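# Re-stick the crooked asset tag inside the switch lid's frame

## Task

Remove the peel-off asset tag that sits crooked on the network switch and overhangs its edge, then re-apply it within the frame printed on the switch lid: square to the frame, oriented so it reads in the same direction as the frame's caption, and pressed flat over its whole area. The switch must stay upright on the bench; letting it drop a long way counts as failure.

## Robot and tools

Robot: two seven-joint xArm arms, left_arm and right_arm, each ending in a parallel two-finger gripper. The fingers point along the gripper's own +z axis and close along its y axis. The reported end_effector_position is the spot between the pads when closed, roughly 2 cm short of the fingertips; while closing, the tips creep about 10 mm farther along +z.

Frame: all positions, orientations, velocities and targets use the scene frame. Its origin is at table-top height, halfway between the two nominal arm bases; +z is up, +x points out across the table, and left_arm is on the +y side (this has nothing to do with left or right in images). Calibrated bases: left_arm at (-0.053, +0.435, 0) m, right_arm at (-0.011, -0.312, 0) m, both nearly unrotated. Reported hand poses may be off by a few centimetres, more at long reach.

execute_actions(actions, cameras): actions is a list of actions; each action is a table of at most 15 rows, one row per 1/30 s step, and a short table repeats its final row to fill 15 steps. Every row is one flat list of 14 numbers covering both arms, each in [-1, 1]: dx, dy, dz, rx, ry, rz, opening for left_arm, then the same seven for right_arm. The six pose numbers are an offset, along scene axes, from that arm's Hand target as it was when the action began (not from the previous row); rotation is about the Hand target position, and rx, ry, rz form one rotation vector. Scale: 1.0 equals 0.6 m or 180 degrees. Repeating the same offset in a later action moves the arm further. opening is absolute, not an offset: +1 fully open (0.084 m), -1 closed. A 0 in the opening slot is a real command, so resend the current value to keep a gripper unchanged. Sending all six pose zeros re-requests the current Hand target. An empty actions list returns state plus all camera images.

move(target, speed, blend, opening_speed, blocking, cameras): target is one 14-number row in the same layout and scale, or a list of up to 15 such rows; every row is an offset from the same starting Hand targets, not from the previous row. The gripper follows a straight path there, turning the shorter way. speed is path top speed in m/s, 0.002 to 1 (default 0.25), with turning capped at twice that in rad/s; give one value or one per target. blend, in metres, rounds corners between listed targets; 0 stops at each. opening_speed sets how fast openings change, per second on the -1..+1 scale, minimum 0.2. blocking=false returns after about 0.5 s while motion continues. The whole move is capped at 10 s. Paths do not avoid obstacles or the other arm; faster moves lag, overshoot and hit harder, and aiming well past a contact point presses harder.

wait(seconds 0 to 10) lets time pass holding commands. stop() brakes a running move. zoom_image(camera, region=[x0, y0, x1, y1]) enlarges part of the newest image of cam_high, cam_low, cam_left_wrist or cam_right_wrist (each 672x504), region at most 504 by 504 pixels, origin top-left. clear_fault(arm) clears a reported torque fault on left_arm or right_arm. read_manual(section) returns licence text only. finished_scene(scene) ends the scene irreversibly; the goal must already hold with the robot let go.

Controller behaviour: each step the commanded pose is clipped to within 70 mm and 16 degrees of the measured gripper pose, so one action may fall short. Hand target in results is the last commanded (clipped) pose, and the base for the next offsets. A gripper resting short of it will not close the gap by waiting; send the remaining distance. To release a push against something, command the target back beyond the gripper. Large wrist rotations can swing the elbow. A clearance check withholds commands that bring the arms too close.

Results: end_effector_position (m), end_effector_quat_wxyz, linear and angular velocities; Hand target; Tool commands; grip_measured on the opening scale (hold by commanding clearly below it; lower squeezes harder, up to about 24 N per pad); Joint positions (last value is finger gap in metres); joint torques (include gravity, offsets and noise; positive toward larger joint angle); Joint velocities, possibly 'within noise'; Wrist depth, a 7x7 grid per wrist camera in mm (172 to 3000, '-' means no value). A move adds a 'move:' line: done (within 3 mm and 2 degrees), off_target, moving, held or fault, plus limits=paced (pose clipped) or limits=held (steps withheld). Camera calibration (K, distortion, T_world_to_cam) is given per camera and may be slightly off.

Avoid: contact or squeezing between the two arms (can end the scene), hard hits or pushes on the switch or bench, dropping parts or releasing them while moving, and anything falling off the table. Torque faults occur when contact torque reaches a joint's load limit (wrist roll 8.07 N m, wrist pitch 8.87 N m are weakest) or a motor saturates about 1 s; the arm then halts until clear_fault. Sustained load, stretched poses or pushing at unreachable targets heat motors: MOTOR HOT appears at 65 °C and at 80 °C the arm brakes for 30 to 60 s. Loose objects may occasionally be nudged by outside pushes. Time spent thinking lets the scene run on.

Each tool is called after "Emit:" in YAML: its name, and indented under it one key for each argument.

## Session

Emit:
execute_actions:
  actions: []

Scene clock: 0.00 s.
left_arm: end_effector_position=(+0.2121, -0.0447, +0.2737) grip_measured=+1.00 end_effector_quat_wxyz=(-0.324, +0.015, +0.889, -0.323) | right_arm: end_effector_position=(+0.6363, -0.2725, +0.1497) grip_measured=+1.00 end_effector_quat_wxyz=(-0.165, +0.526, +0.809, +0.203)
Joint positions: left_arm=[-1.122 0.279 0.46 1.35 -1.07 1.451 2.865 0.084] | right_arm=[-0.187 0.796 0.148 1.979 0.426 1.326 -2.22 0.084]
Joint velocities: within noise
Joint torques (N m): no reading
Wrist depth (mm): cam_left_wrist=[2264 - - - 2566 2125 1203 / 285 323 - 2664 2279 643 575 / 271 307 358 786 658 587 525 / 272 308 440 699 607 547 486 / 924 421 443 521 558 501 449 / 859 745 619 507 508 464 421 / 768 671 591 516 474 430 392] | cam_right_wrist=[385 386 376 418 439 455 473 / 358 368 380 392 406 418 430 / 332 342 352 360 371 380 394 / 314 322 330 339 348 357 368 / 296 303 309 319 326 335 343 / 279 284 291 298 305 312 320 / 266 272 277 283 289 296 303]
Hand target: left_arm +0.2121, -0.0447, +0.2737; -0.324, +0.015, +0.889, -0.323 | right_arm +0.6363, -0.2725, +0.1497; -0.165, +0.526, +0.809, +0.203
Tool commands: left_gripper/opening=+1.0 right_gripper/opening=+1.0

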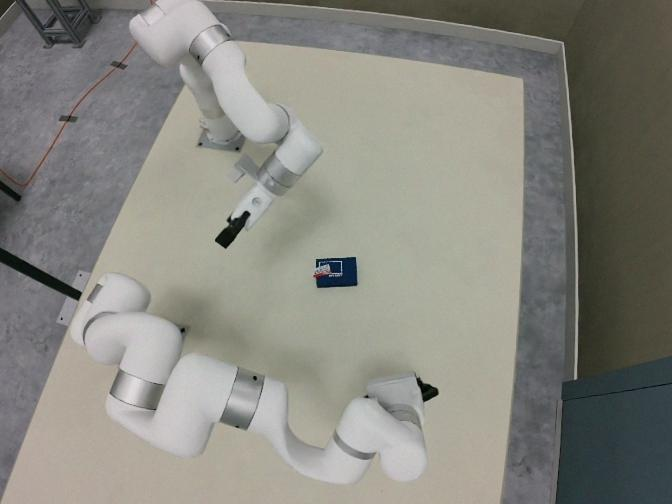

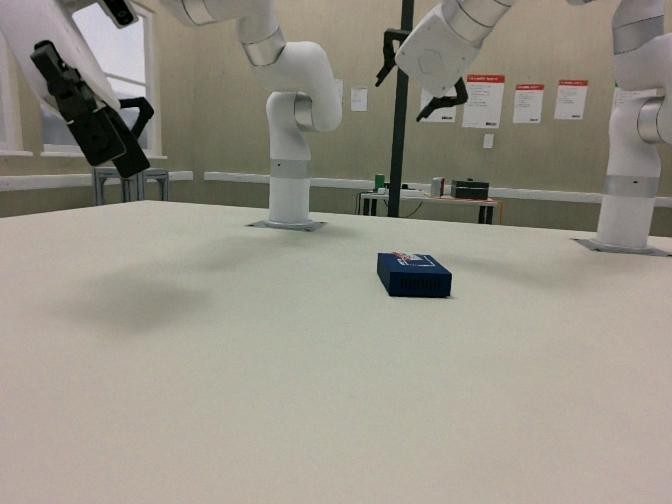

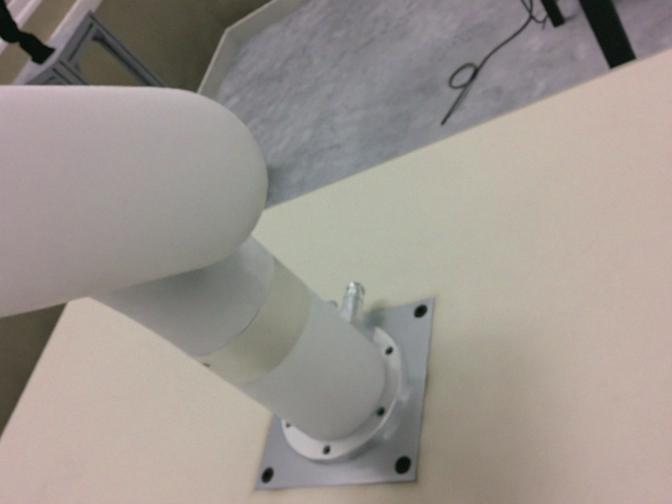

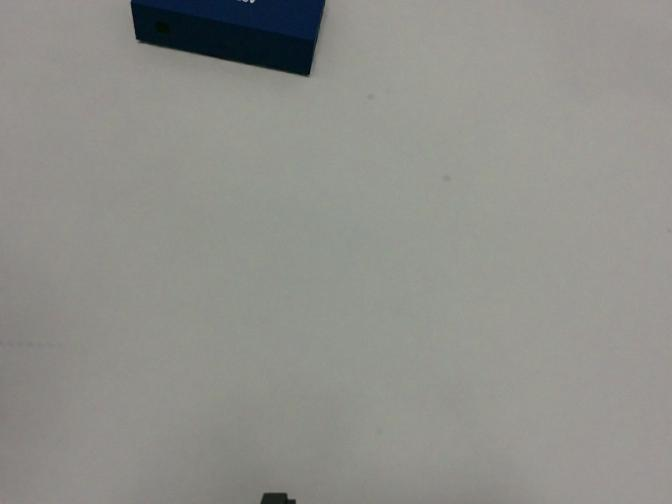

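Emit:
zoom_image:
  camera: "cam_high"
  region: [296, 240, 376, 300]

Emit:
zoom_image:
  camera: "cam_low"
  region: [360, 240, 470, 310]

Scaled by 6.300.

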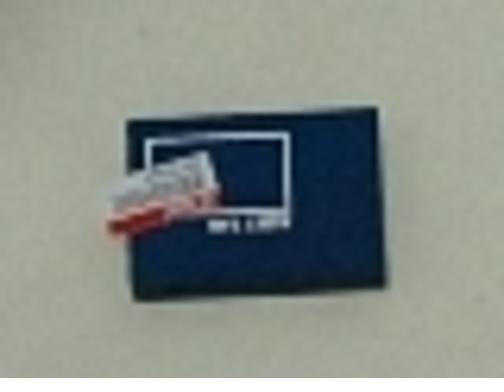

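Scaled by 4.582.

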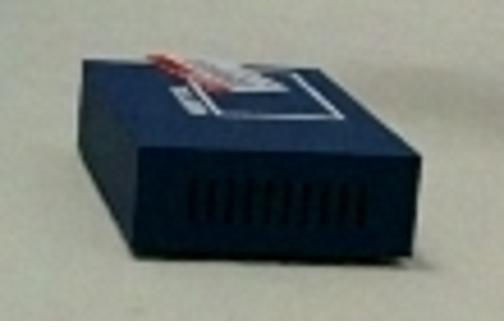

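Emit:
move:
  target: [0,0,0,0,0,0,1, -0.18,0.225,0.05,0,0,0,1]
  cameras: ["cam_right_wrist","cam_high"]

Scene clock: 38.47 s.
left_arm: end_effector_position=(+0.2121, -0.0447, +0.2737) grip_measured=+1.00 end_effector_quat_wxyz=(-0.324, +0.015, +0.889, -0.323) | right_arm: end_effector_position=(+0.5283, -0.1375, +0.1796) grip_measured=+1.00 end_effector_quat_wxyz=(-0.165, +0.526, +0.809, +0.203)
Joint positions: left_arm=[-1.122 0.279 0.46 1.35 -1.07 1.451 2.865 0.084] | right_arm=[-0.058 0.361 0.232 1.358 0.523 1.051 -2.124 0.084]
Joint torques (N m): left_arm=[0.11 -18.3 1.6 11.89 -0.79 -0.06 -0.01] | right_arm=[1.35 -29.78 1.63 13.54 1.03 -1.47 0.38]
Wrist depth (mm): cam_left_wrist=[274 - - - 2585 2145 1196 / 271 308 - 2654 2286 642 575 / 279 307 358 785 657 586 524 / 376 356 441 698 606 547 486 / 970 420 444 522 556 499 450 / 859 747 621 507 509 466 421 / 771 673 591 517 473 431 393] | cam_right_wrist=[426 441 452 466 486 502 520 / 397 408 419 432 446 460 476 / 367 379 350 399 411 423 437 / 346 353 329 337 382 393 405 / 327 334 334 335 358 369 380 / 307 314 321 329 336 345 354 / 293 299 306 313 318 328 334]
Hand target: left_arm +0.2121, -0.0447, +0.2737; -0.324, +0.015, +0.889, -0.323 | right_arm +0.5283, -0.1375, +0.1797; -0.165, +0.526, +0.809, +0.203
Off the commanded pose: left_arm 0.000 m, 0 deg | right_arm 0.000 m, 0 deg.
move: done
camera_calibration:
cam_right_wrist: T_world_to_cam=[[0.922083, 0.358627, 0.145427, -0.429732], [0.382303, -0.785827, -0.486129, -0.156535], [-0.060058, 0.503848, -0.861702, 0.38643], [0, 0, 0, 1]] pos_world=[0.479301, -0.163598, 0.319386]
Images, in order (width x height): cam_high 672x504, cam_right_wrist 672x504.

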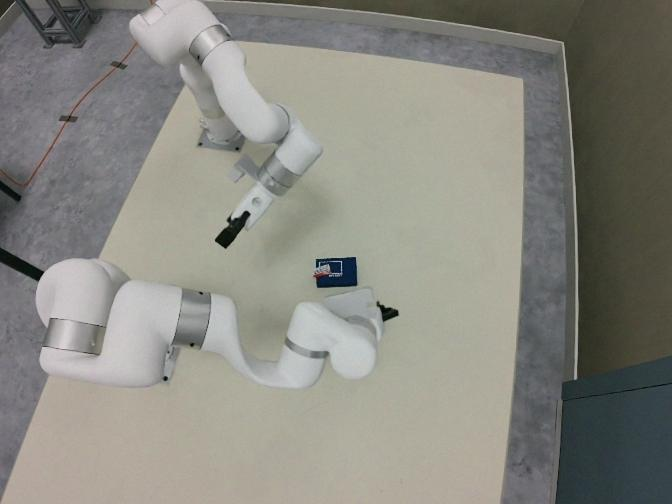

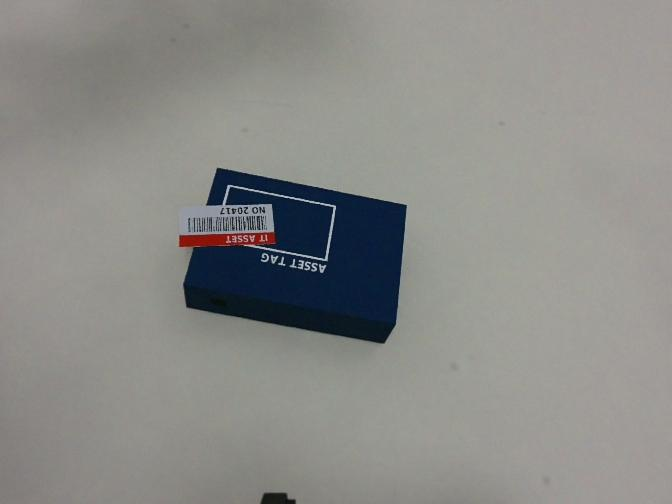

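Emit:
zoom_image:
  camera: "cam_right_wrist"
  region: [160, 150, 430, 350]

Scaled by 1.867.

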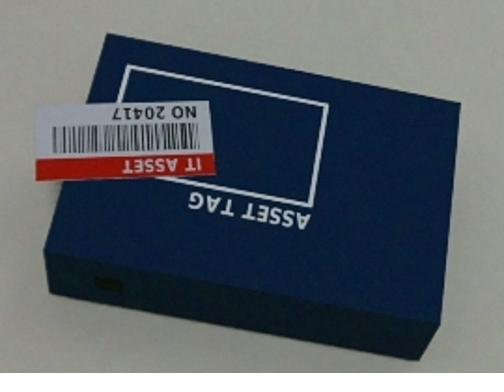

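Emit:
move:
  target: [0.397,0.508,-0.02,0.1123,0.1831,0.4051,1, 0,0,0,0,0,0,1]
  cameras: ["cam_left_wrist","cam_high"]

Scene clock: 112.47 s.
left_arm: end_effector_position=(+0.4502, +0.2601, +0.2617) grip_measured=+1.00 end_effector_quat_wxyz=(+0.292, +0.645, -0.644, +0.292) | right_arm: end_effector_position=(+0.5283, -0.1375, +0.1797) grip_measured=+1.00 end_effector_quat_wxyz=(-0.165, +0.526, +0.809, +0.203)
Joint positions: left_arm=[-0.786 0.223 0.839 1.229 -1.053 1.354 2.027 0.084] | right_arm=[-0.058 0.361 0.232 1.358 0.523 1.051 -2.124 0.084]
Joint torques (N m): left_arm=[0.55 -13.35 2.97 12.17 -0.96 0.03 -0.2] | right_arm=[1.01 -29.5 1.38 13.31 1.1 -1.49 0.13]
Wrist depth (mm): cam_left_wrist=[959 903 906 907 1019 1020 961 / 813 816 816 817 816 819 820 / 708 711 711 710 708 713 709 / 605 607 607 606 606 607 608 / 546 547 547 545 505 545 546 / 481 482 482 459 458 483 484 / 432 444 443 443 432 445 445] | cam_right_wrist=[427 438 455 469 484 503 519 / 396 408 420 433 446 463 476 / 368 379 352 400 412 423 437 / 346 352 328 338 381 393 406 / 326 334 335 334 357 369 380 / 308 313 321 328 337 345 353 / 293 299 305 312 320 327 335]
Hand target: left_arm +0.4503, +0.2601, +0.2617; +0.292, +0.645, -0.644, +0.292 | right_arm +0.5283, -0.1375, +0.1797; -0.165, +0.526, +0.809, +0.203
Off the commanded pose: left_arm 0.000 m, 0 deg | right_arm 0.000 m, 0 deg.
move: done
camera_calibration:
cam_left_wrist: T_world_to_cam=[[-0.999955, 0.00943988, -0.00125295, 0.477849], [0.00707111, 0.647938, -0.76166, 0.101476], [-0.00637814, -0.761634, -0.647976, 0.4962], [0, 0, 0, 1]] pos_world=[0.480274, 0.307662, 0.399415]
Images, in order (width x height): cam_high 672x504, cam_left_wrist 672x504.

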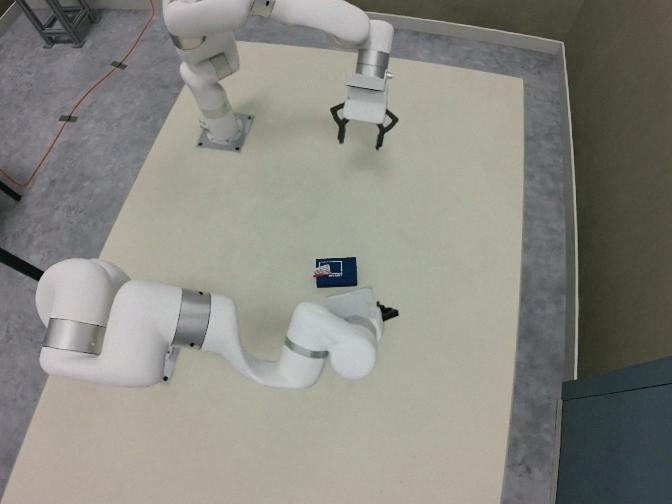

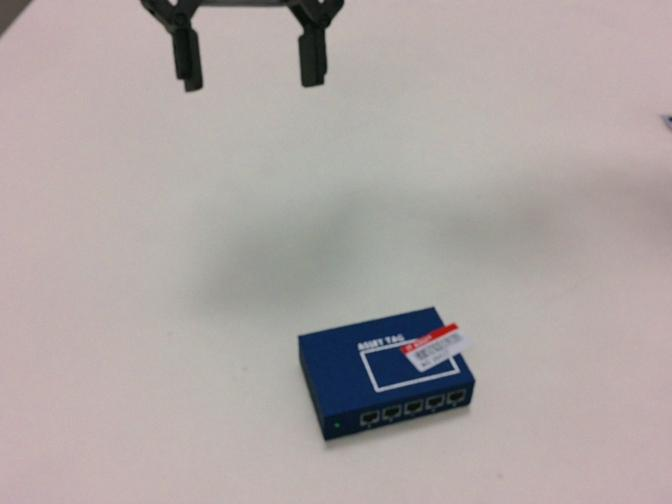

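Emit:
zoom_image:
  camera: "cam_left_wrist"
  region: [280, 290, 490, 450]

Scaled by 2.400.

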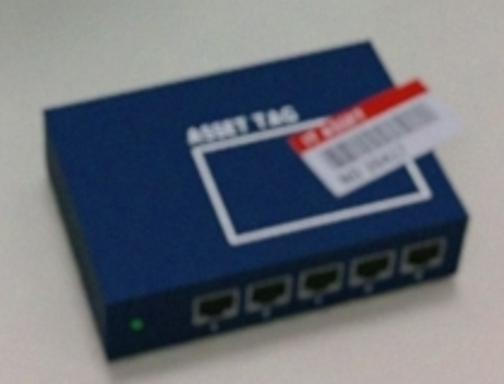

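Emit:
move:
  target: [0,0,0,0,0,0,1, -0.38,0.169,-0.08,-0.0740,-0.2473,-0.1206,-0.43]
  cameras: ["cam_left_wrist","cam_high","cam_right_wrist","cam_low"]

Scene clock: 232.70 s.
left_arm: end_effector_position=(+0.4503, +0.2601, +0.2617) grip_measured=+1.00 end_effector_quat_wxyz=(+0.292, +0.645, -0.644, +0.292) | right_arm: end_effector_position=(+0.3003, -0.0361, +0.1317) grip_measured=-0.45 end_effector_quat_wxyz=(+0.251, +0.565, +0.718, +0.320)
Joint positions: left_arm=[-0.786 0.223 0.839 1.229 -1.053 1.354 2.027 0.084] | right_arm=[0.467 0.174 0.825 0.426 1.308 -0.835 -2.017 0.024]
Joint torques (N m): left_arm=[0.54 -13.9 2.92 12.1 -1.08 -0.06 -0.28] | right_arm=[0.78 -13.52 1.05 7.6 0.06 -2.95 -0.03]
Wrist depth (mm): cam_left_wrist=[958 1026 957 1011 1019 1017 1019 / 818 813 820 818 818 820 388 / 711 712 712 710 711 713 417 / 607 606 607 607 606 608 585 / 546 545 546 545 504 546 546 / 482 482 482 457 458 483 483 / 432 443 444 444 432 444 444] | cam_right_wrist=[195 225 256 299 357 445 637 / 195 224 256 297 355 441 633 / 194 224 255 296 352 439 624 / 194 223 253 295 352 437 620 / 193 222 253 282 298 433 612 / 193 221 252 275 295 429 607 / 192 220 243 277 309 428 602]
Hand target: left_arm +0.4503, +0.2601, +0.2617; +0.292, +0.645, -0.644, +0.292 | right_arm +0.3003, -0.0361, +0.1317; +0.251, +0.565, +0.718, +0.320
Off the commanded pose: left_arm 0.000 m, 0 deg | right_arm 0.000 m, 0 deg.
move: done
camera_calibration:
cam_left_wrist: T_world_to_cam=[[-0.999957, 0.00923402, -0.0011648, 0.477978], [0.00687058, 0.647941, -0.761659, 0.101506], [-0.00627845, -0.761634, -0.647977, 0.496229], [0, 0, 0, 1]] pos_world=[0.480376, 0.307762, 0.399415]
cam_right_wrist: T_world_to_cam=[[0.656179, 0.148271, 0.739895, -0.25486], [0.232143, -0.97262, -0.0109693, -0.0372405], [0.71801, 0.17896, -0.672633, 0.0101357], [0, 0, 0, 1]] pos_world=[0.168602, -0.000246315, 0.194979]

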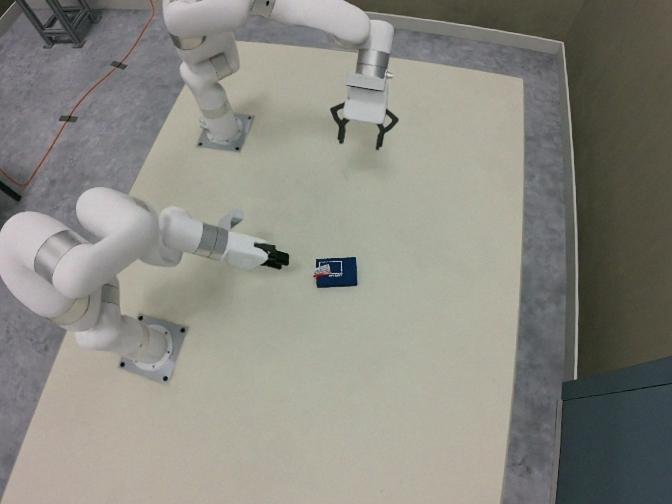

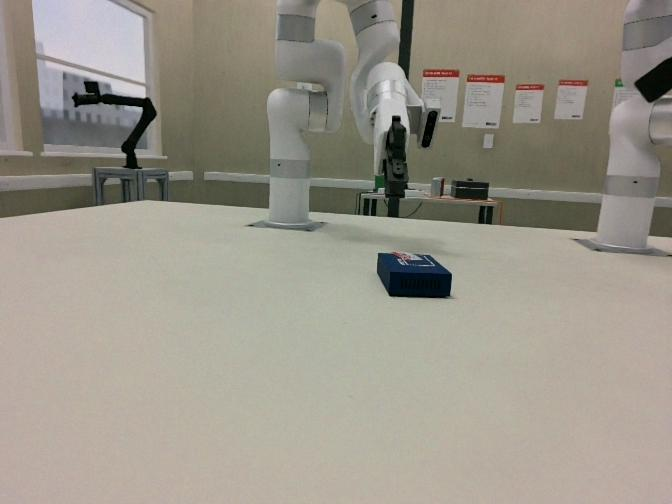

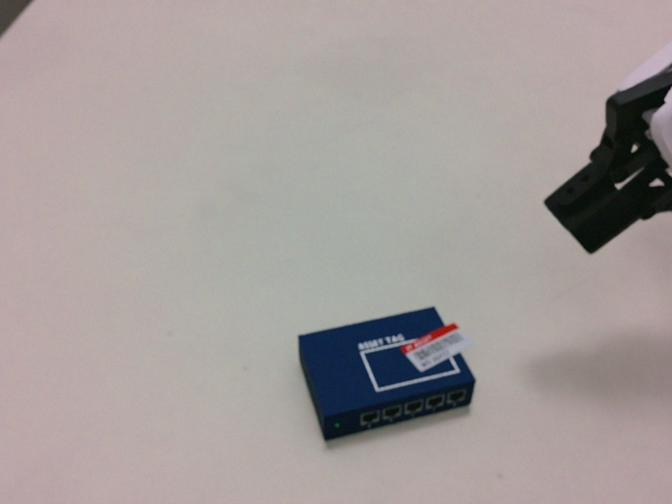

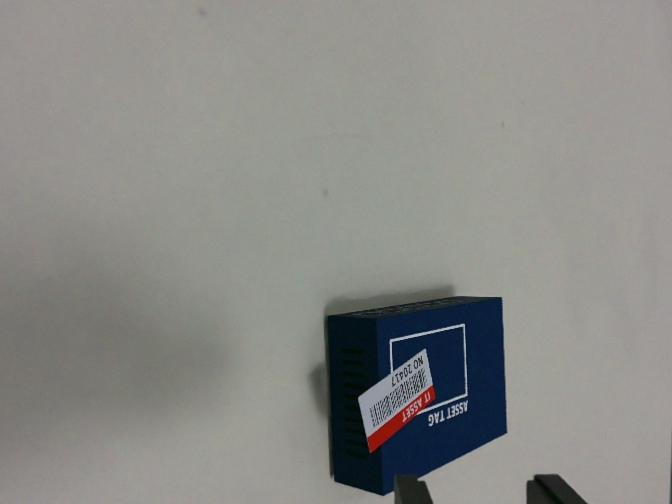

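Emit:
move:
  target: [-0.05,-0.133,-0.311,-0.0624,0.0051,-0.0547,1, 0,0,0,0,0,0,-0.43]
  cameras: ["cam_left_wrist"]

Scene clock: 259.37 s.
left_arm: end_effector_position=(+0.4203, +0.1803, +0.0751) grip_measured=+1.00 end_effector_quat_wxyz=(-0.382, -0.558, +0.663, -0.322) | right_arm: end_effector_position=(+0.3003, -0.0361, +0.1317) grip_measured=-0.45 end_effector_quat_wxyz=(+0.251, +0.565, +0.718, +0.320)
Joint positions: left_arm=[-0.671 0.668 0.622 1.197 -1.462 1.458 2.519 0.084] | right_arm=[0.467 0.174 0.825 0.426 1.308 -0.835 -2.018 0.024]
Joint torques (N m): left_arm=[0.53 -19.56 4.8 8.98 -0.76 0.83 0.37] | right_arm=[1.02 -13.61 0.81 7.86 -0.08 -2.99 -0.1]
Wrist depth (mm): cam_left_wrist=[961 965 864 983 870 302 311 / 625 627 631 635 638 588 630 / 464 496 498 502 501 505 506 / 388 389 390 330 393 395 395 / 333 319 269 283 308 338 338 / 281 281 267 279 284 284 285 / 251 243 252 252 253 254 254] | cam_right_wrist=[195 225 257 299 357 419 331 / 195 224 256 297 355 440 584 / 194 223 254 296 353 439 623 / 193 223 254 294 352 435 618 / 193 222 252 282 298 433 611 / 192 222 251 275 295 431 604 / 192 220 243 277 310 428 605]
Hand target: left_arm +0.4203, +0.1803, +0.0751; -0.382, -0.558, +0.663, -0.322 | right_arm +0.3003, -0.0361, +0.1317; +0.251, +0.565, +0.718, +0.320
Off the commanded pose: left_arm 0.000 m, 0 deg | right_arm 0.000 m, 0 deg.
move: done
camera_calibration:
cam_left_wrist: T_world_to_cam=[[-0.98363, 0.180157, -0.0038642, 0.410972], [0.0910466, 0.478368, -0.873427, 0.0149367], [-0.155505, -0.859481, -0.48694, 0.382691], [0, 0, 0, 1]] pos_world=[0.462395, 0.247731, 0.200982]
Images, in order (width x height): cam_left_wrist 672x504.

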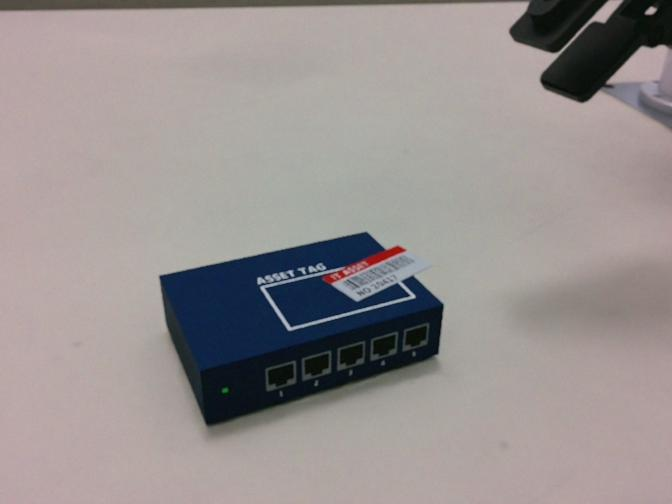

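Emit:
move:
  target: [0,0,0,0,0,0,1, 0.087,0.022,-0.121,0,0,0,-0.43]
  cameras: ["cam_left_wrist","cam_right_wrist"]
  speed: 0.1

Scene clock: 274.07 s.
left_arm: end_effector_position=(+0.4203, +0.1803, +0.0751) grip_measured=+1.00 end_effector_quat_wxyz=(-0.382, -0.558, +0.663, -0.322) | right_arm: end_effector_position=(+0.3524, -0.0229, +0.0591) grip_measured=-0.45 end_effector_quat_wxyz=(+0.251, +0.565, +0.718, +0.320)
Joint positions: left_arm=[-0.671 0.668 0.622 1.197 -1.462 1.458 2.519 0.084] | right_arm=[0.457 0.571 0.64 0.561 0.951 -1.033 -1.917 0.024]
Joint torques (N m): left_arm=[0.5 -19.53 4.8 9.2 -0.76 0.88 0.34] | right_arm=[0.78 -20.45 2.72 5.87 -1.13 -2.87 0.49]
Wrist depth (mm): cam_left_wrist=[957 963 859 984 - 280 282 / 625 627 633 634 294 293 307 / 463 496 498 501 305 327 474 / 387 388 390 329 371 393 395 / 333 319 270 283 308 338 338 / 281 281 267 278 283 284 285 / 251 243 252 252 253 254 254] | cam_right_wrist=[- - - 192 228 283 371 / - - - 191 227 283 372 / - - - 191 228 281 370 / - - - 190 227 281 369 / - - - 183 207 230 368 / - - - 182 185 203 368 / - - - 182 179 203 366]
Hand target: left_arm +0.4203, +0.1803, +0.0751; -0.382, -0.558, +0.663, -0.322 | right_arm +0.3525, -0.0229, +0.0591; +0.251, +0.565, +0.718, +0.320
Off the commanded pose: left_arm 0.000 m, 0 deg | right_arm 0.000 m, 0 deg.
move: done
camera_calibration:
cam_left_wrist: T_world_to_cam=[[-0.98363, 0.180156, -0.00386404, 0.41099], [0.0910328, 0.478293, -0.873469, 0.0150184], [-0.155513, -0.859523, -0.486864, 0.382604], [0, 0, 0, 1]] pos_world=[0.462395, 0.247631, 0.200982]
cam_right_wrist: T_world_to_cam=[[0.656188, 0.148282, 0.739885, -0.237369], [0.232079, -0.972636, -0.0108977, -0.0372133], [0.718023, 0.178863, -0.672645, -0.0785577], [0, 0, 0, 1]] pos_world=[0.220802, 0.0130537, 0.122379]
Images, in order (width x height): cam_left_wrist 672x504, cam_right_wrist 672x504.

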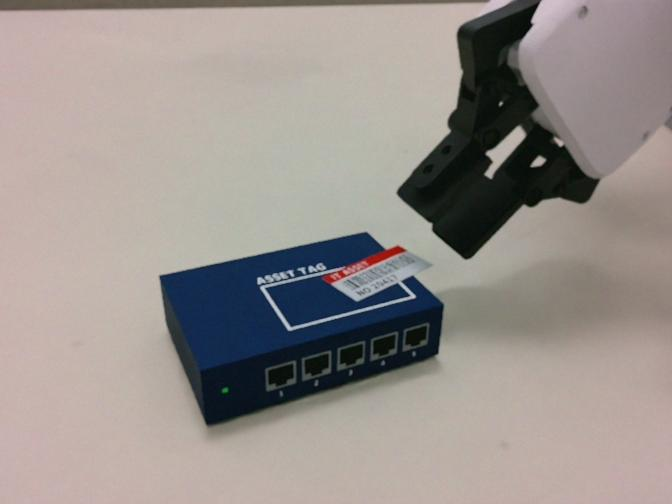

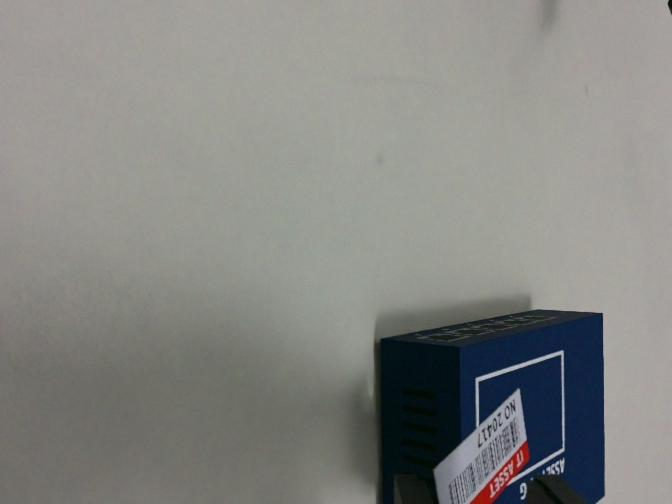

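Emit:
zoom_image:
  camera: "cam_left_wrist"
  region: [340, 110, 560, 320]

Scaled by 2.291.

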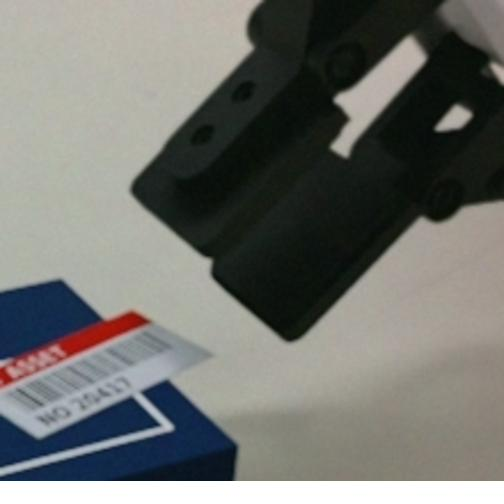

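Emit:
move:
  target: [0,0,0,0,0,0,1, 0.013,0,-0.0235,0,0,0,-0.43]
  cameras: ["cam_left_wrist","cam_right_wrist"]
  speed: 0.05

Emit:
zoom_image:
  camera: "cam_left_wrist"
  region: [340, 160, 520, 340]

Emit:
zoom_image:
  camera: "cam_right_wrist"
  region: [372, 304, 622, 504]

Scene clock: 377.93 s.
left_arm: end_effector_position=(+0.4203, +0.1803, +0.0751) grip_measured=+1.00 end_effector_quat_wxyz=(-0.382, -0.558, +0.663, -0.322) | right_arm: end_effector_position=(+0.3603, -0.0229, +0.0450) grip_measured=-0.45 end_effector_quat_wxyz=(+0.251, +0.565, +0.718, +0.320)
Joint positions: left_arm=[-0.671 0.668 0.622 1.197 -1.462 1.458 2.519 0.084] | right_arm=[0.457 0.631 0.609 0.587 0.9 -1.056 -1.905 0.024]
Joint torques (N m): left_arm=[0.64 -19.47 4.83 9.14 -0.56 0.84 0.29] | right_arm=[-0.09 -21.4 2.97 5.45 -0.55 -2.97 0.47]
Wrist depth (mm): cam_left_wrist=[957 970 864 987 - 285 285 / 624 627 631 635 294 291 307 / 464 496 497 501 307 325 445 / 387 389 390 329 331 394 395 / 333 319 270 283 308 337 338 / 281 281 267 279 283 284 285 / 251 243 252 252 253 254 254] | cam_right_wrist=[- - - - 195 253 333 / - - - - 195 253 332 / - - - - 194 252 331 / - - - - 194 251 331 / - - - - 191 225 306 / - - - - 177 185 227 / - - - - 177 185 226]
Hand target: left_arm +0.4203, +0.1803, +0.0751; -0.382, -0.558, +0.663, -0.322 | right_arm +0.3603, -0.0229, +0.0450; +0.251, +0.565, +0.718, +0.320
Off the commanded pose: left_arm 0.000 m, 0 deg | right_arm 0.000 m, 0 deg.
move: done
camera_calibration:
cam_left_wrist: T_world_to_cam=[[-0.98363, 0.180156, -0.00386404, 0.41099], [0.0910328, 0.478293, -0.873469, 0.0150184], [-0.155513, -0.859523, -0.486864, 0.382604], [0, 0, 0, 1]] pos_world=[0.462395, 0.247631, 0.200982]
cam_right_wrist: T_world_to_cam=[[0.656188, 0.148282, 0.739885, -0.232055], [0.232079, -0.972636, -0.0108977, -0.0391772], [0.718023, 0.178863, -0.672645, -0.0936426], [0, 0, 0, 1]] pos_world=[0.228602, 0.0130537, 0.108279]
Images, in order (width x height): cam_left_wrist 672x504, cam_right_wrist 672x504.

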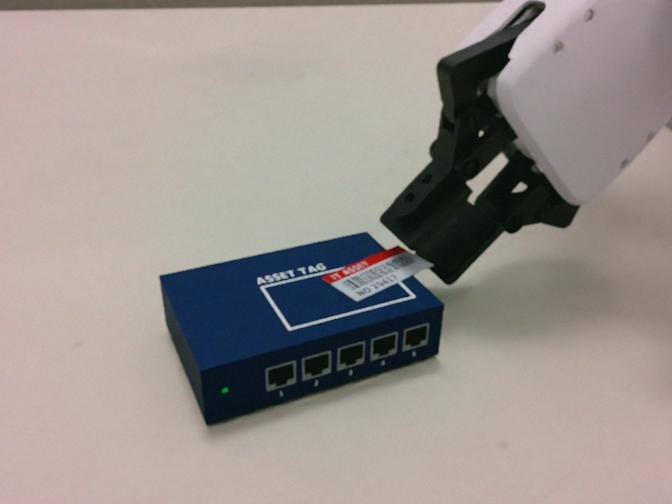

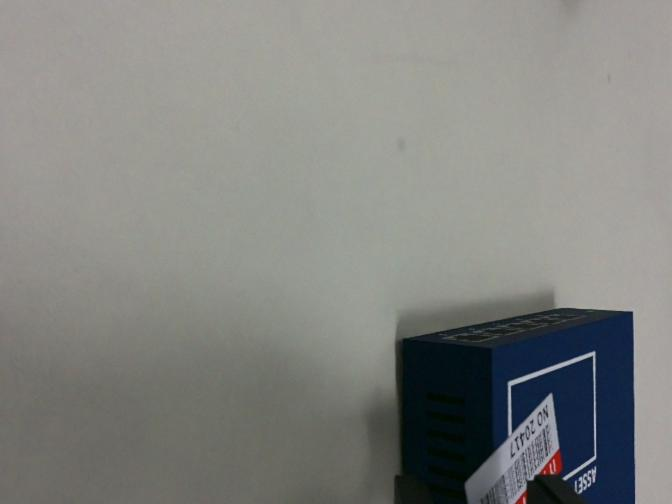

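Scaled by 2.800.

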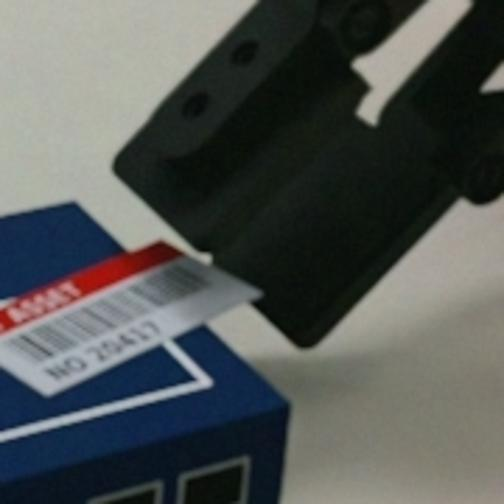

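Scaled by 2.016.

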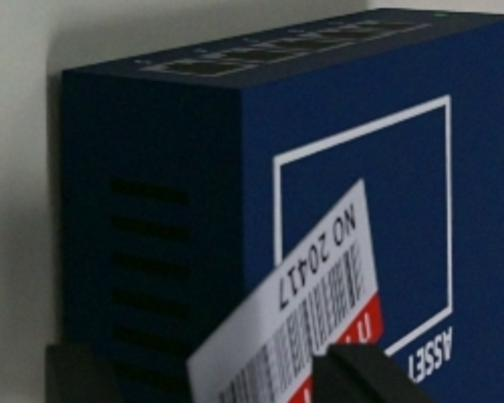

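Emit:
move:
  target: [0,0,0,0,0,0,1, 0.0198,0.0047,-0.0047,0,0,0,-0.43]
  cameras: ["cam_left_wrist","cam_right_wrist"]
  speed: 0.03

Emit:
zoom_image:
  camera: "cam_left_wrist"
  region: [340, 160, 520, 340]

Emit:
zoom_image:
  camera: "cam_right_wrist"
  region: [372, 304, 622, 504]

Scene clock: 420.47 s.
left_arm: end_effector_position=(+0.4203, +0.1803, +0.0751) grip_measured=+1.00 end_effector_quat_wxyz=(-0.382, -0.558, +0.663, -0.322) | right_arm: end_effector_position=(+0.3721, -0.0201, +0.0422) grip_measured=-0.45 end_effector_quat_wxyz=(+0.251, +0.565, +0.718, +0.320)
Joint positions: left_arm=[-0.671 0.668 0.622 1.197 -1.462 1.458 2.519 0.084] | right_arm=[0.451 0.646 0.591 0.622 0.884 -1.039 -1.924 0.024]
Joint torques (N m): left_arm=[0.36 -19.64 4.78 9.11 -0.44 0.8 0.28] | right_arm=[-0.56 -21.55 2.85 5.59 -0.9 -1.02 -0.01]
Wrist depth (mm): cam_left_wrist=[956 968 863 981 288 281 285 / 626 627 631 634 289 289 306 / 463 496 498 500 304 320 473 / 388 389 389 329 322 373 395 / 332 319 270 283 308 338 339 / 280 281 267 279 283 284 285 / 250 244 252 252 253 254 254] | cam_right_wrist=[- - - - 194 252 333 / - - - - 193 250 329 / - - - - 192 249 326 / - - - - 191 248 324 / - - - - 190 221 301 / - - - - - 181 220 / - - - - - - 218]
Hand target: left_arm +0.4203, +0.1803, +0.0751; -0.382, -0.558, +0.663, -0.322 | right_arm +0.3721, -0.0201, +0.0421; +0.251, +0.565, +0.718, +0.320
Off the commanded pose: left_arm 0.000 m, 0 deg | right_arm 0.000 m, 0 deg.
move: done
camera_calibration:
cam_left_wrist: T_world_to_cam=[[-0.98363, 0.180156, -0.00386404, 0.41099], [0.0910328, 0.478293, -0.873469, 0.0150184], [-0.155513, -0.859523, -0.486864, 0.382604], [0, 0, 0, 1]] pos_world=[0.462395, 0.247631, 0.200982]
cam_right_wrist: T_world_to_cam=[[0.656188, 0.148282, 0.739885, -0.238207], [0.232079, -0.972636, -0.0108977, -0.0392461], [0.718023, 0.178863, -0.672645, -0.104571], [0, 0, 0, 1]] pos_world=[0.240502, 0.0158537, 0.105479]
Images, in order (width x height): cam_left_wrist 672x504, cam_right_wrist 672x504.

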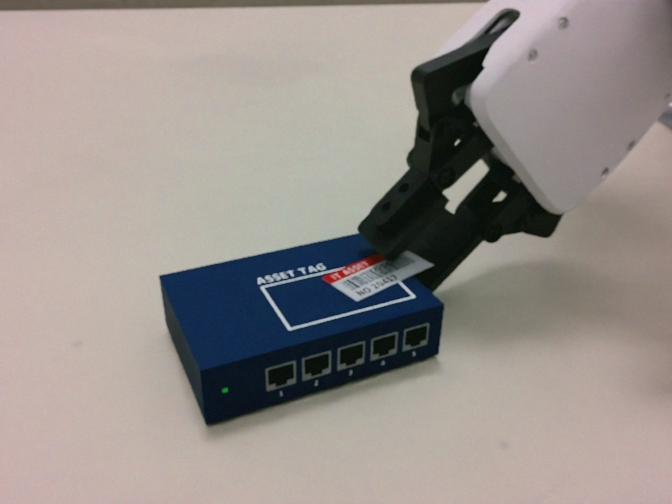

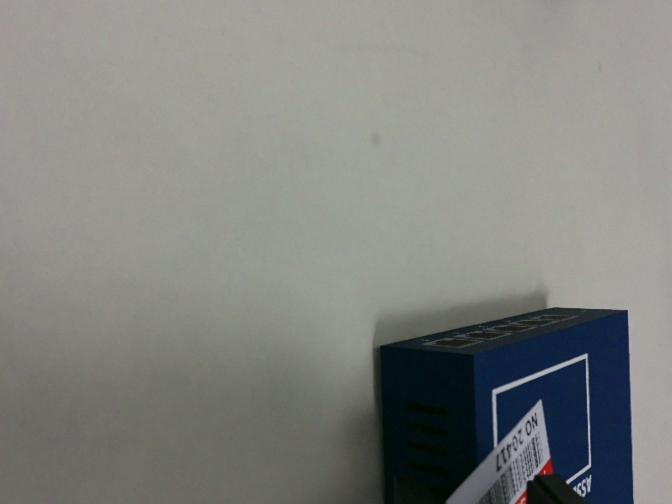

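Scaled by 2.800.

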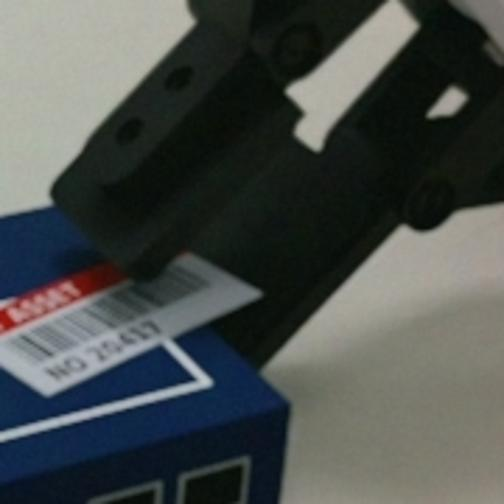

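Scaled by 2.016.

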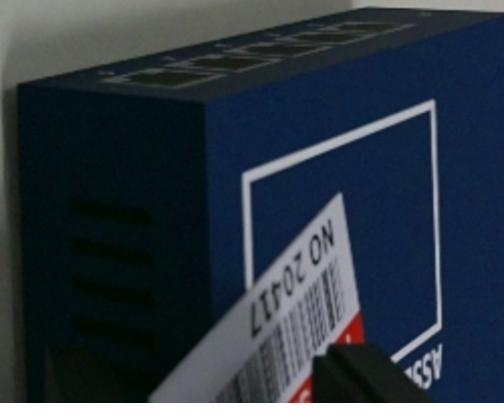

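Emit:
move:
  target: [0,0,0,0,0,0,1, -0.0024,-0.0006,0.0022,0,0,0,-1]
  cameras: ["cam_left_wrist","cam_right_wrist"]
  speed: 0.02
  opening_speed: 0.3

Emit:
zoom_image:
  camera: "cam_left_wrist"
  region: [340, 160, 520, 340]

Emit:
zoom_image:
  camera: "cam_right_wrist"
  region: [372, 304, 622, 504]

Scene clock: 447.10 s.
left_arm: end_effector_position=(+0.4203, +0.1803, +0.0751) grip_measured=+1.00 end_effector_quat_wxyz=(-0.382, -0.558, +0.663, -0.322) | right_arm: end_effector_position=(+0.3708, -0.0204, +0.0436) grip_measured=-1.00 end_effector_quat_wxyz=(+0.251, +0.565, +0.718, +0.321)
Joint positions: left_arm=[-0.671 0.668 0.622 1.197 -1.462 1.458 2.519 0.084] | right_arm=[0.451 0.641 0.595 0.617 0.889 -1.039 -1.923 0]
Joint torques (N m): left_arm=[0.52 -19.74 4.84 9.09 -0.3 0.82 0.35] | right_arm=[-0.53 -19.17 2.09 4.7 -0.2 -1.38 0.27]
Wrist depth (mm): cam_left_wrist=[962 968 862 988 306 280 284 / 626 629 629 635 295 289 306 / 463 497 498 501 308 318 474 / 388 389 390 329 315 393 396 / 333 319 270 283 309 338 338 / 280 281 267 279 284 284 285 / 251 243 252 252 253 254 254] | cam_right_wrist=[- - - - 196 255 337 / - - - - 195 253 335 / - - - - 195 252 332 / - - - - 193 251 330 / - - - - 193 224 305 / - - - - - 184 224 / - - - - - 183 223]
Hand target: left_arm +0.4203, +0.1803, +0.0751; -0.382, -0.558, +0.663, -0.322 | right_arm +0.3707, -0.0204, +0.0435; +0.251, +0.565, +0.718, +0.320
Off the commanded pose: left_arm 0.000 m, 0 deg | right_arm 0.000 m, 0 deg.
move: done
camera_calibration:
cam_left_wrist: T_world_to_cam=[[-0.98363, 0.180156, -0.00386404, 0.41099], [0.0910328, 0.478293, -0.873469, 0.0150184], [-0.155513, -0.859523, -0.486864, 0.382604], [0, 0, 0, 1]] pos_world=[0.462395, 0.247631, 0.200982]
cam_right_wrist: T_world_to_cam=[[0.656003, 0.148167, 0.740072, -0.238239], [0.232003, -0.972654, -0.0109176, -0.0392743], [0.718216, 0.178861, -0.672439, -0.102621], [0, 0, 0, 1]] pos_world=[0.239102, 0.0154538, 0.106879]
Images, in order (width x height): cam_left_wrist 672x504, cam_right_wrist 672x504.

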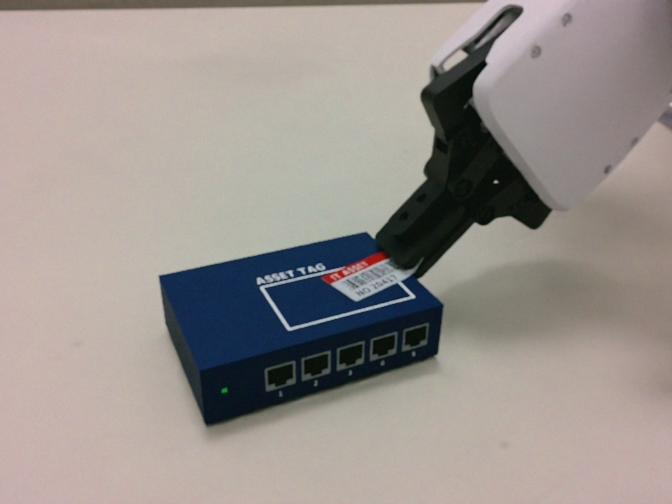

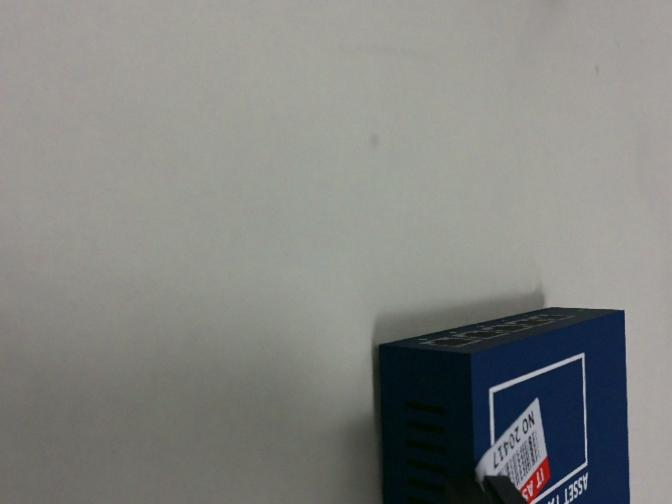

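Scaled by 2.800.

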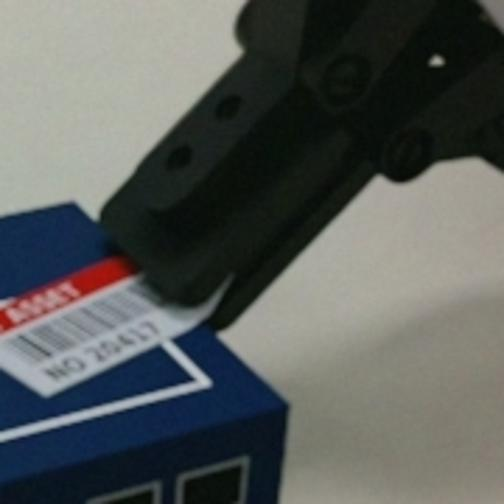

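Scaled by 2.016.

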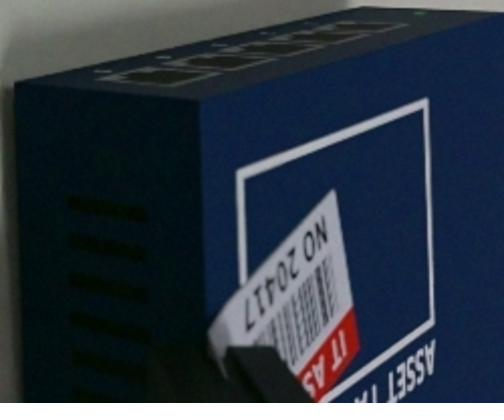

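Emit:
move:
  target: [0,0,0,0,0,0,1, 0.01,0.003,0.025,0,0,0,-1]
  cameras: ["cam_left_wrist","cam_right_wrist"]
  speed: 0.015

Emit:
zoom_image:
  camera: "cam_left_wrist"
  region: [340, 160, 520, 340]

Scene clock: 460.83 s.
left_arm: end_effector_position=(+0.4203, +0.1803, +0.0751) grip_measured=+1.00 end_effector_quat_wxyz=(-0.382, -0.558, +0.663, -0.322) | right_arm: end_effector_position=(+0.3767, -0.0187, +0.0584) grip_measured=-1.00 end_effector_quat_wxyz=(+0.251, +0.565, +0.718, +0.320)
Joint positions: left_arm=[-0.671 0.668 0.622 1.197 -1.462 1.458 2.519 0.084] | right_arm=[0.441 0.585 0.608 0.623 0.928 -0.99 -1.961 0]
Joint torques (N m): left_arm=[0.38 -19.6 4.94 9.01 -0.24 0.9 0.34] | right_arm=[-1.1 -23.66 2.72 7.57 -0.01 -1.37 -0.13]
Wrist depth (mm): cam_left_wrist=[953 969 861 983 280 271 283 / 625 628 633 634 289 288 308 / 464 495 497 501 302 316 475 / 387 389 319 309 373 394 395 / 332 319 269 274 308 338 338 / 280 281 266 282 284 284 284 / 251 243 252 252 253 253 254] | cam_right_wrist=[- - - 186 232 287 380 / - - - 186 230 285 377 / - - - 192 228 283 374 / - - - 191 228 281 370 / - - - 183 217 228 369 / - - - 182 - 205 363 / - - - 181 - 204 360]
Hand target: left_arm +0.4203, +0.1803, +0.0751; -0.382, -0.558, +0.663, -0.322 | right_arm +0.3767, -0.0186, +0.0585; +0.251, +0.565, +0.718, +0.320
Off the commanded pose: left_arm 0.000 m, 0 deg | right_arm 0.000 m, 0 deg.
move: done
camera_calibration:
cam_left_wrist: T_world_to_cam=[[-0.98363, 0.180156, -0.00386404, 0.41099], [0.0910328, 0.478293, -0.873469, 0.0150184], [-0.155513, -0.859523, -0.486864, 0.382604], [0, 0, 0, 1]] pos_world=[0.462395, 0.247631, 0.200982]
cam_right_wrist: T_world_to_cam=[[0.656188, 0.148282, 0.739885, -0.25342], [0.232079, -0.972636, -0.0108977, -0.0387754], [0.718023, 0.178863, -0.672645, -0.0972277], [0, 0, 0, 1]] pos_world=[0.245102, 0.0172537, 0.121679]
Images, in order (width x height): cam_left_wrist 672x504, cam_right_wrist 672x504.

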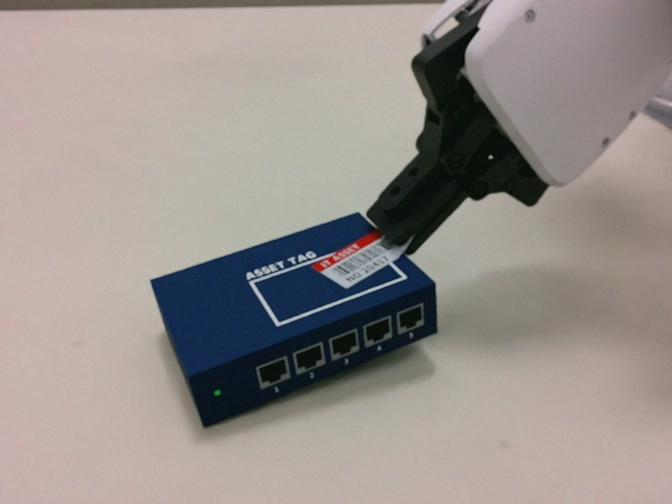

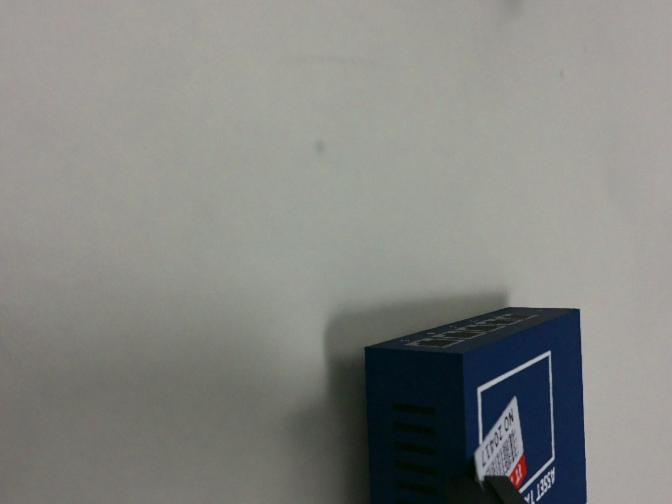

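Scaled by 2.800.

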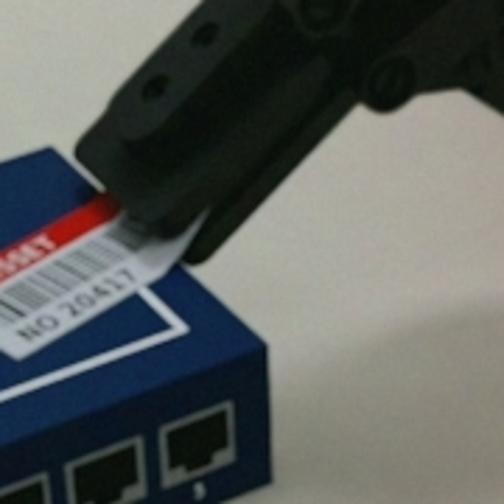

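Emit:
move:
  target: [0,0,0,0,0,0,1, -0.01,-0.003,-0.025,0,0,0,-1]
  cameras: ["cam_left_wrist","cam_low"]
  speed: 0.02

Emit:
zoom_image:
  camera: "cam_low"
  region: [340, 200, 500, 320]

Scene clock: 488.67 s.
left_arm: end_effector_position=(+0.4203, +0.1803, +0.0751) grip_measured=+1.00 end_effector_quat_wxyz=(-0.382, -0.558, +0.663, -0.322) | right_arm: end_effector_position=(+0.3708, -0.0204, +0.0436) grip_measured=-1.00 end_effector_quat_wxyz=(+0.251, +0.565, +0.718, +0.321) end_effector_velocity=(+0.000, -0.001, -0.002) end_effector_angular_velocity=(-0.001, +0.004, -0.001)
Joint positions: left_arm=[-0.671 0.668 0.622 1.197 -1.462 1.458 2.519 0.084] | right_arm=[0.451 0.64 0.595 0.617 0.889 -1.039 -1.923 0]
Joint velocities: left_arm=[within noise] | right_arm=[-0.002 0.005 0 0 -0.002 0 0.001 0]
Joint torques (N m): left_arm=[0.59 -19.57 4.88 9.07 -0.26 0.89 0.34] | right_arm=[0.44 -17.63 2.26 3.74 -0.4 -0.96 0.53]
Wrist depth (mm): cam_left_wrist=[957 963 861 983 305 278 284 / 626 627 632 632 294 289 306 / 464 496 499 500 308 318 474 / 387 389 390 329 315 394 396 / 333 319 270 283 308 338 339 / 281 281 267 278 284 284 285 / 251 243 252 252 253 254 254] | cam_right_wrist=[- - - - 194 252 332 / - - - - 193 251 329 / - - - - 193 250 329 / - - - - 193 250 328 / - - - - 192 223 304 / - - - - - 184 224 / - - - - - 184 223]
Hand target: left_arm +0.4203, +0.1803, +0.0751; -0.382, -0.558, +0.663, -0.322 | right_arm +0.3707, -0.0204, +0.0435; +0.251, +0.565, +0.718, +0.320
Off the commanded pose: left_arm 0.000 m, 0 deg | right_arm 0.000 m, 0 deg.
move: done
camera_calibration:
cam_left_wrist: T_world_to_cam=[[-0.98363, 0.180156, -0.00386404, 0.41099], [0.0910328, 0.478293, -0.873469, 0.0150184], [-0.155513, -0.859523, -0.486864, 0.382604], [0, 0, 0, 1]] pos_world=[0.462395, 0.247631, 0.200982]
Images, in order (width x height): cam_low 672x504, cam_left_wrist 672x504.

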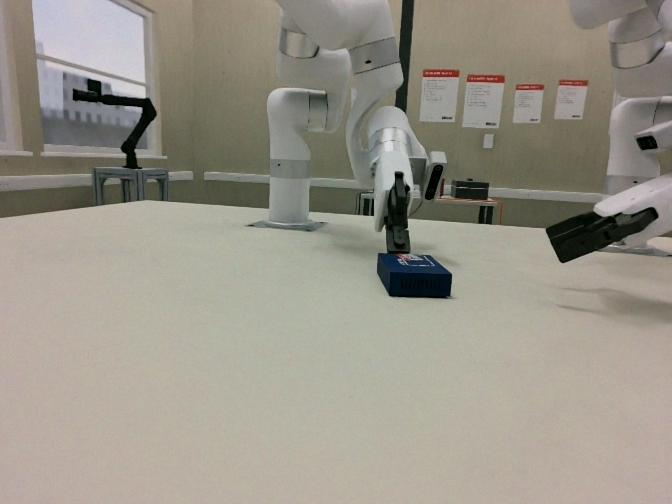

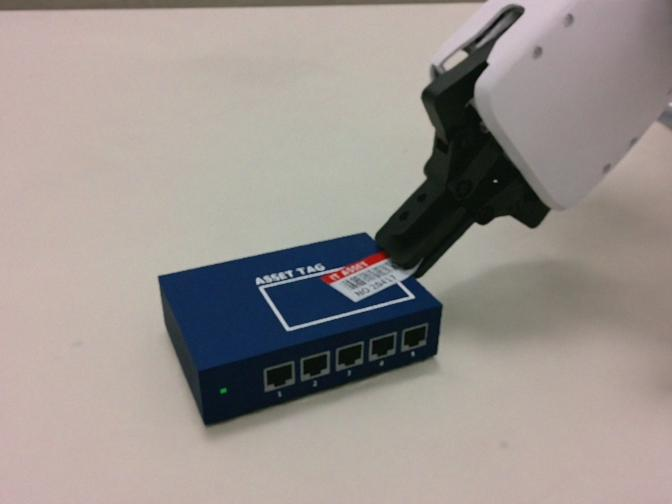

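Scaled by 3.150.

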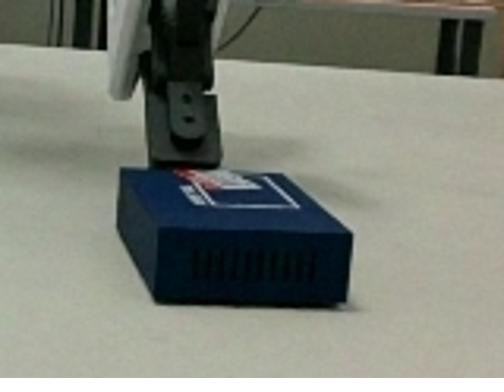

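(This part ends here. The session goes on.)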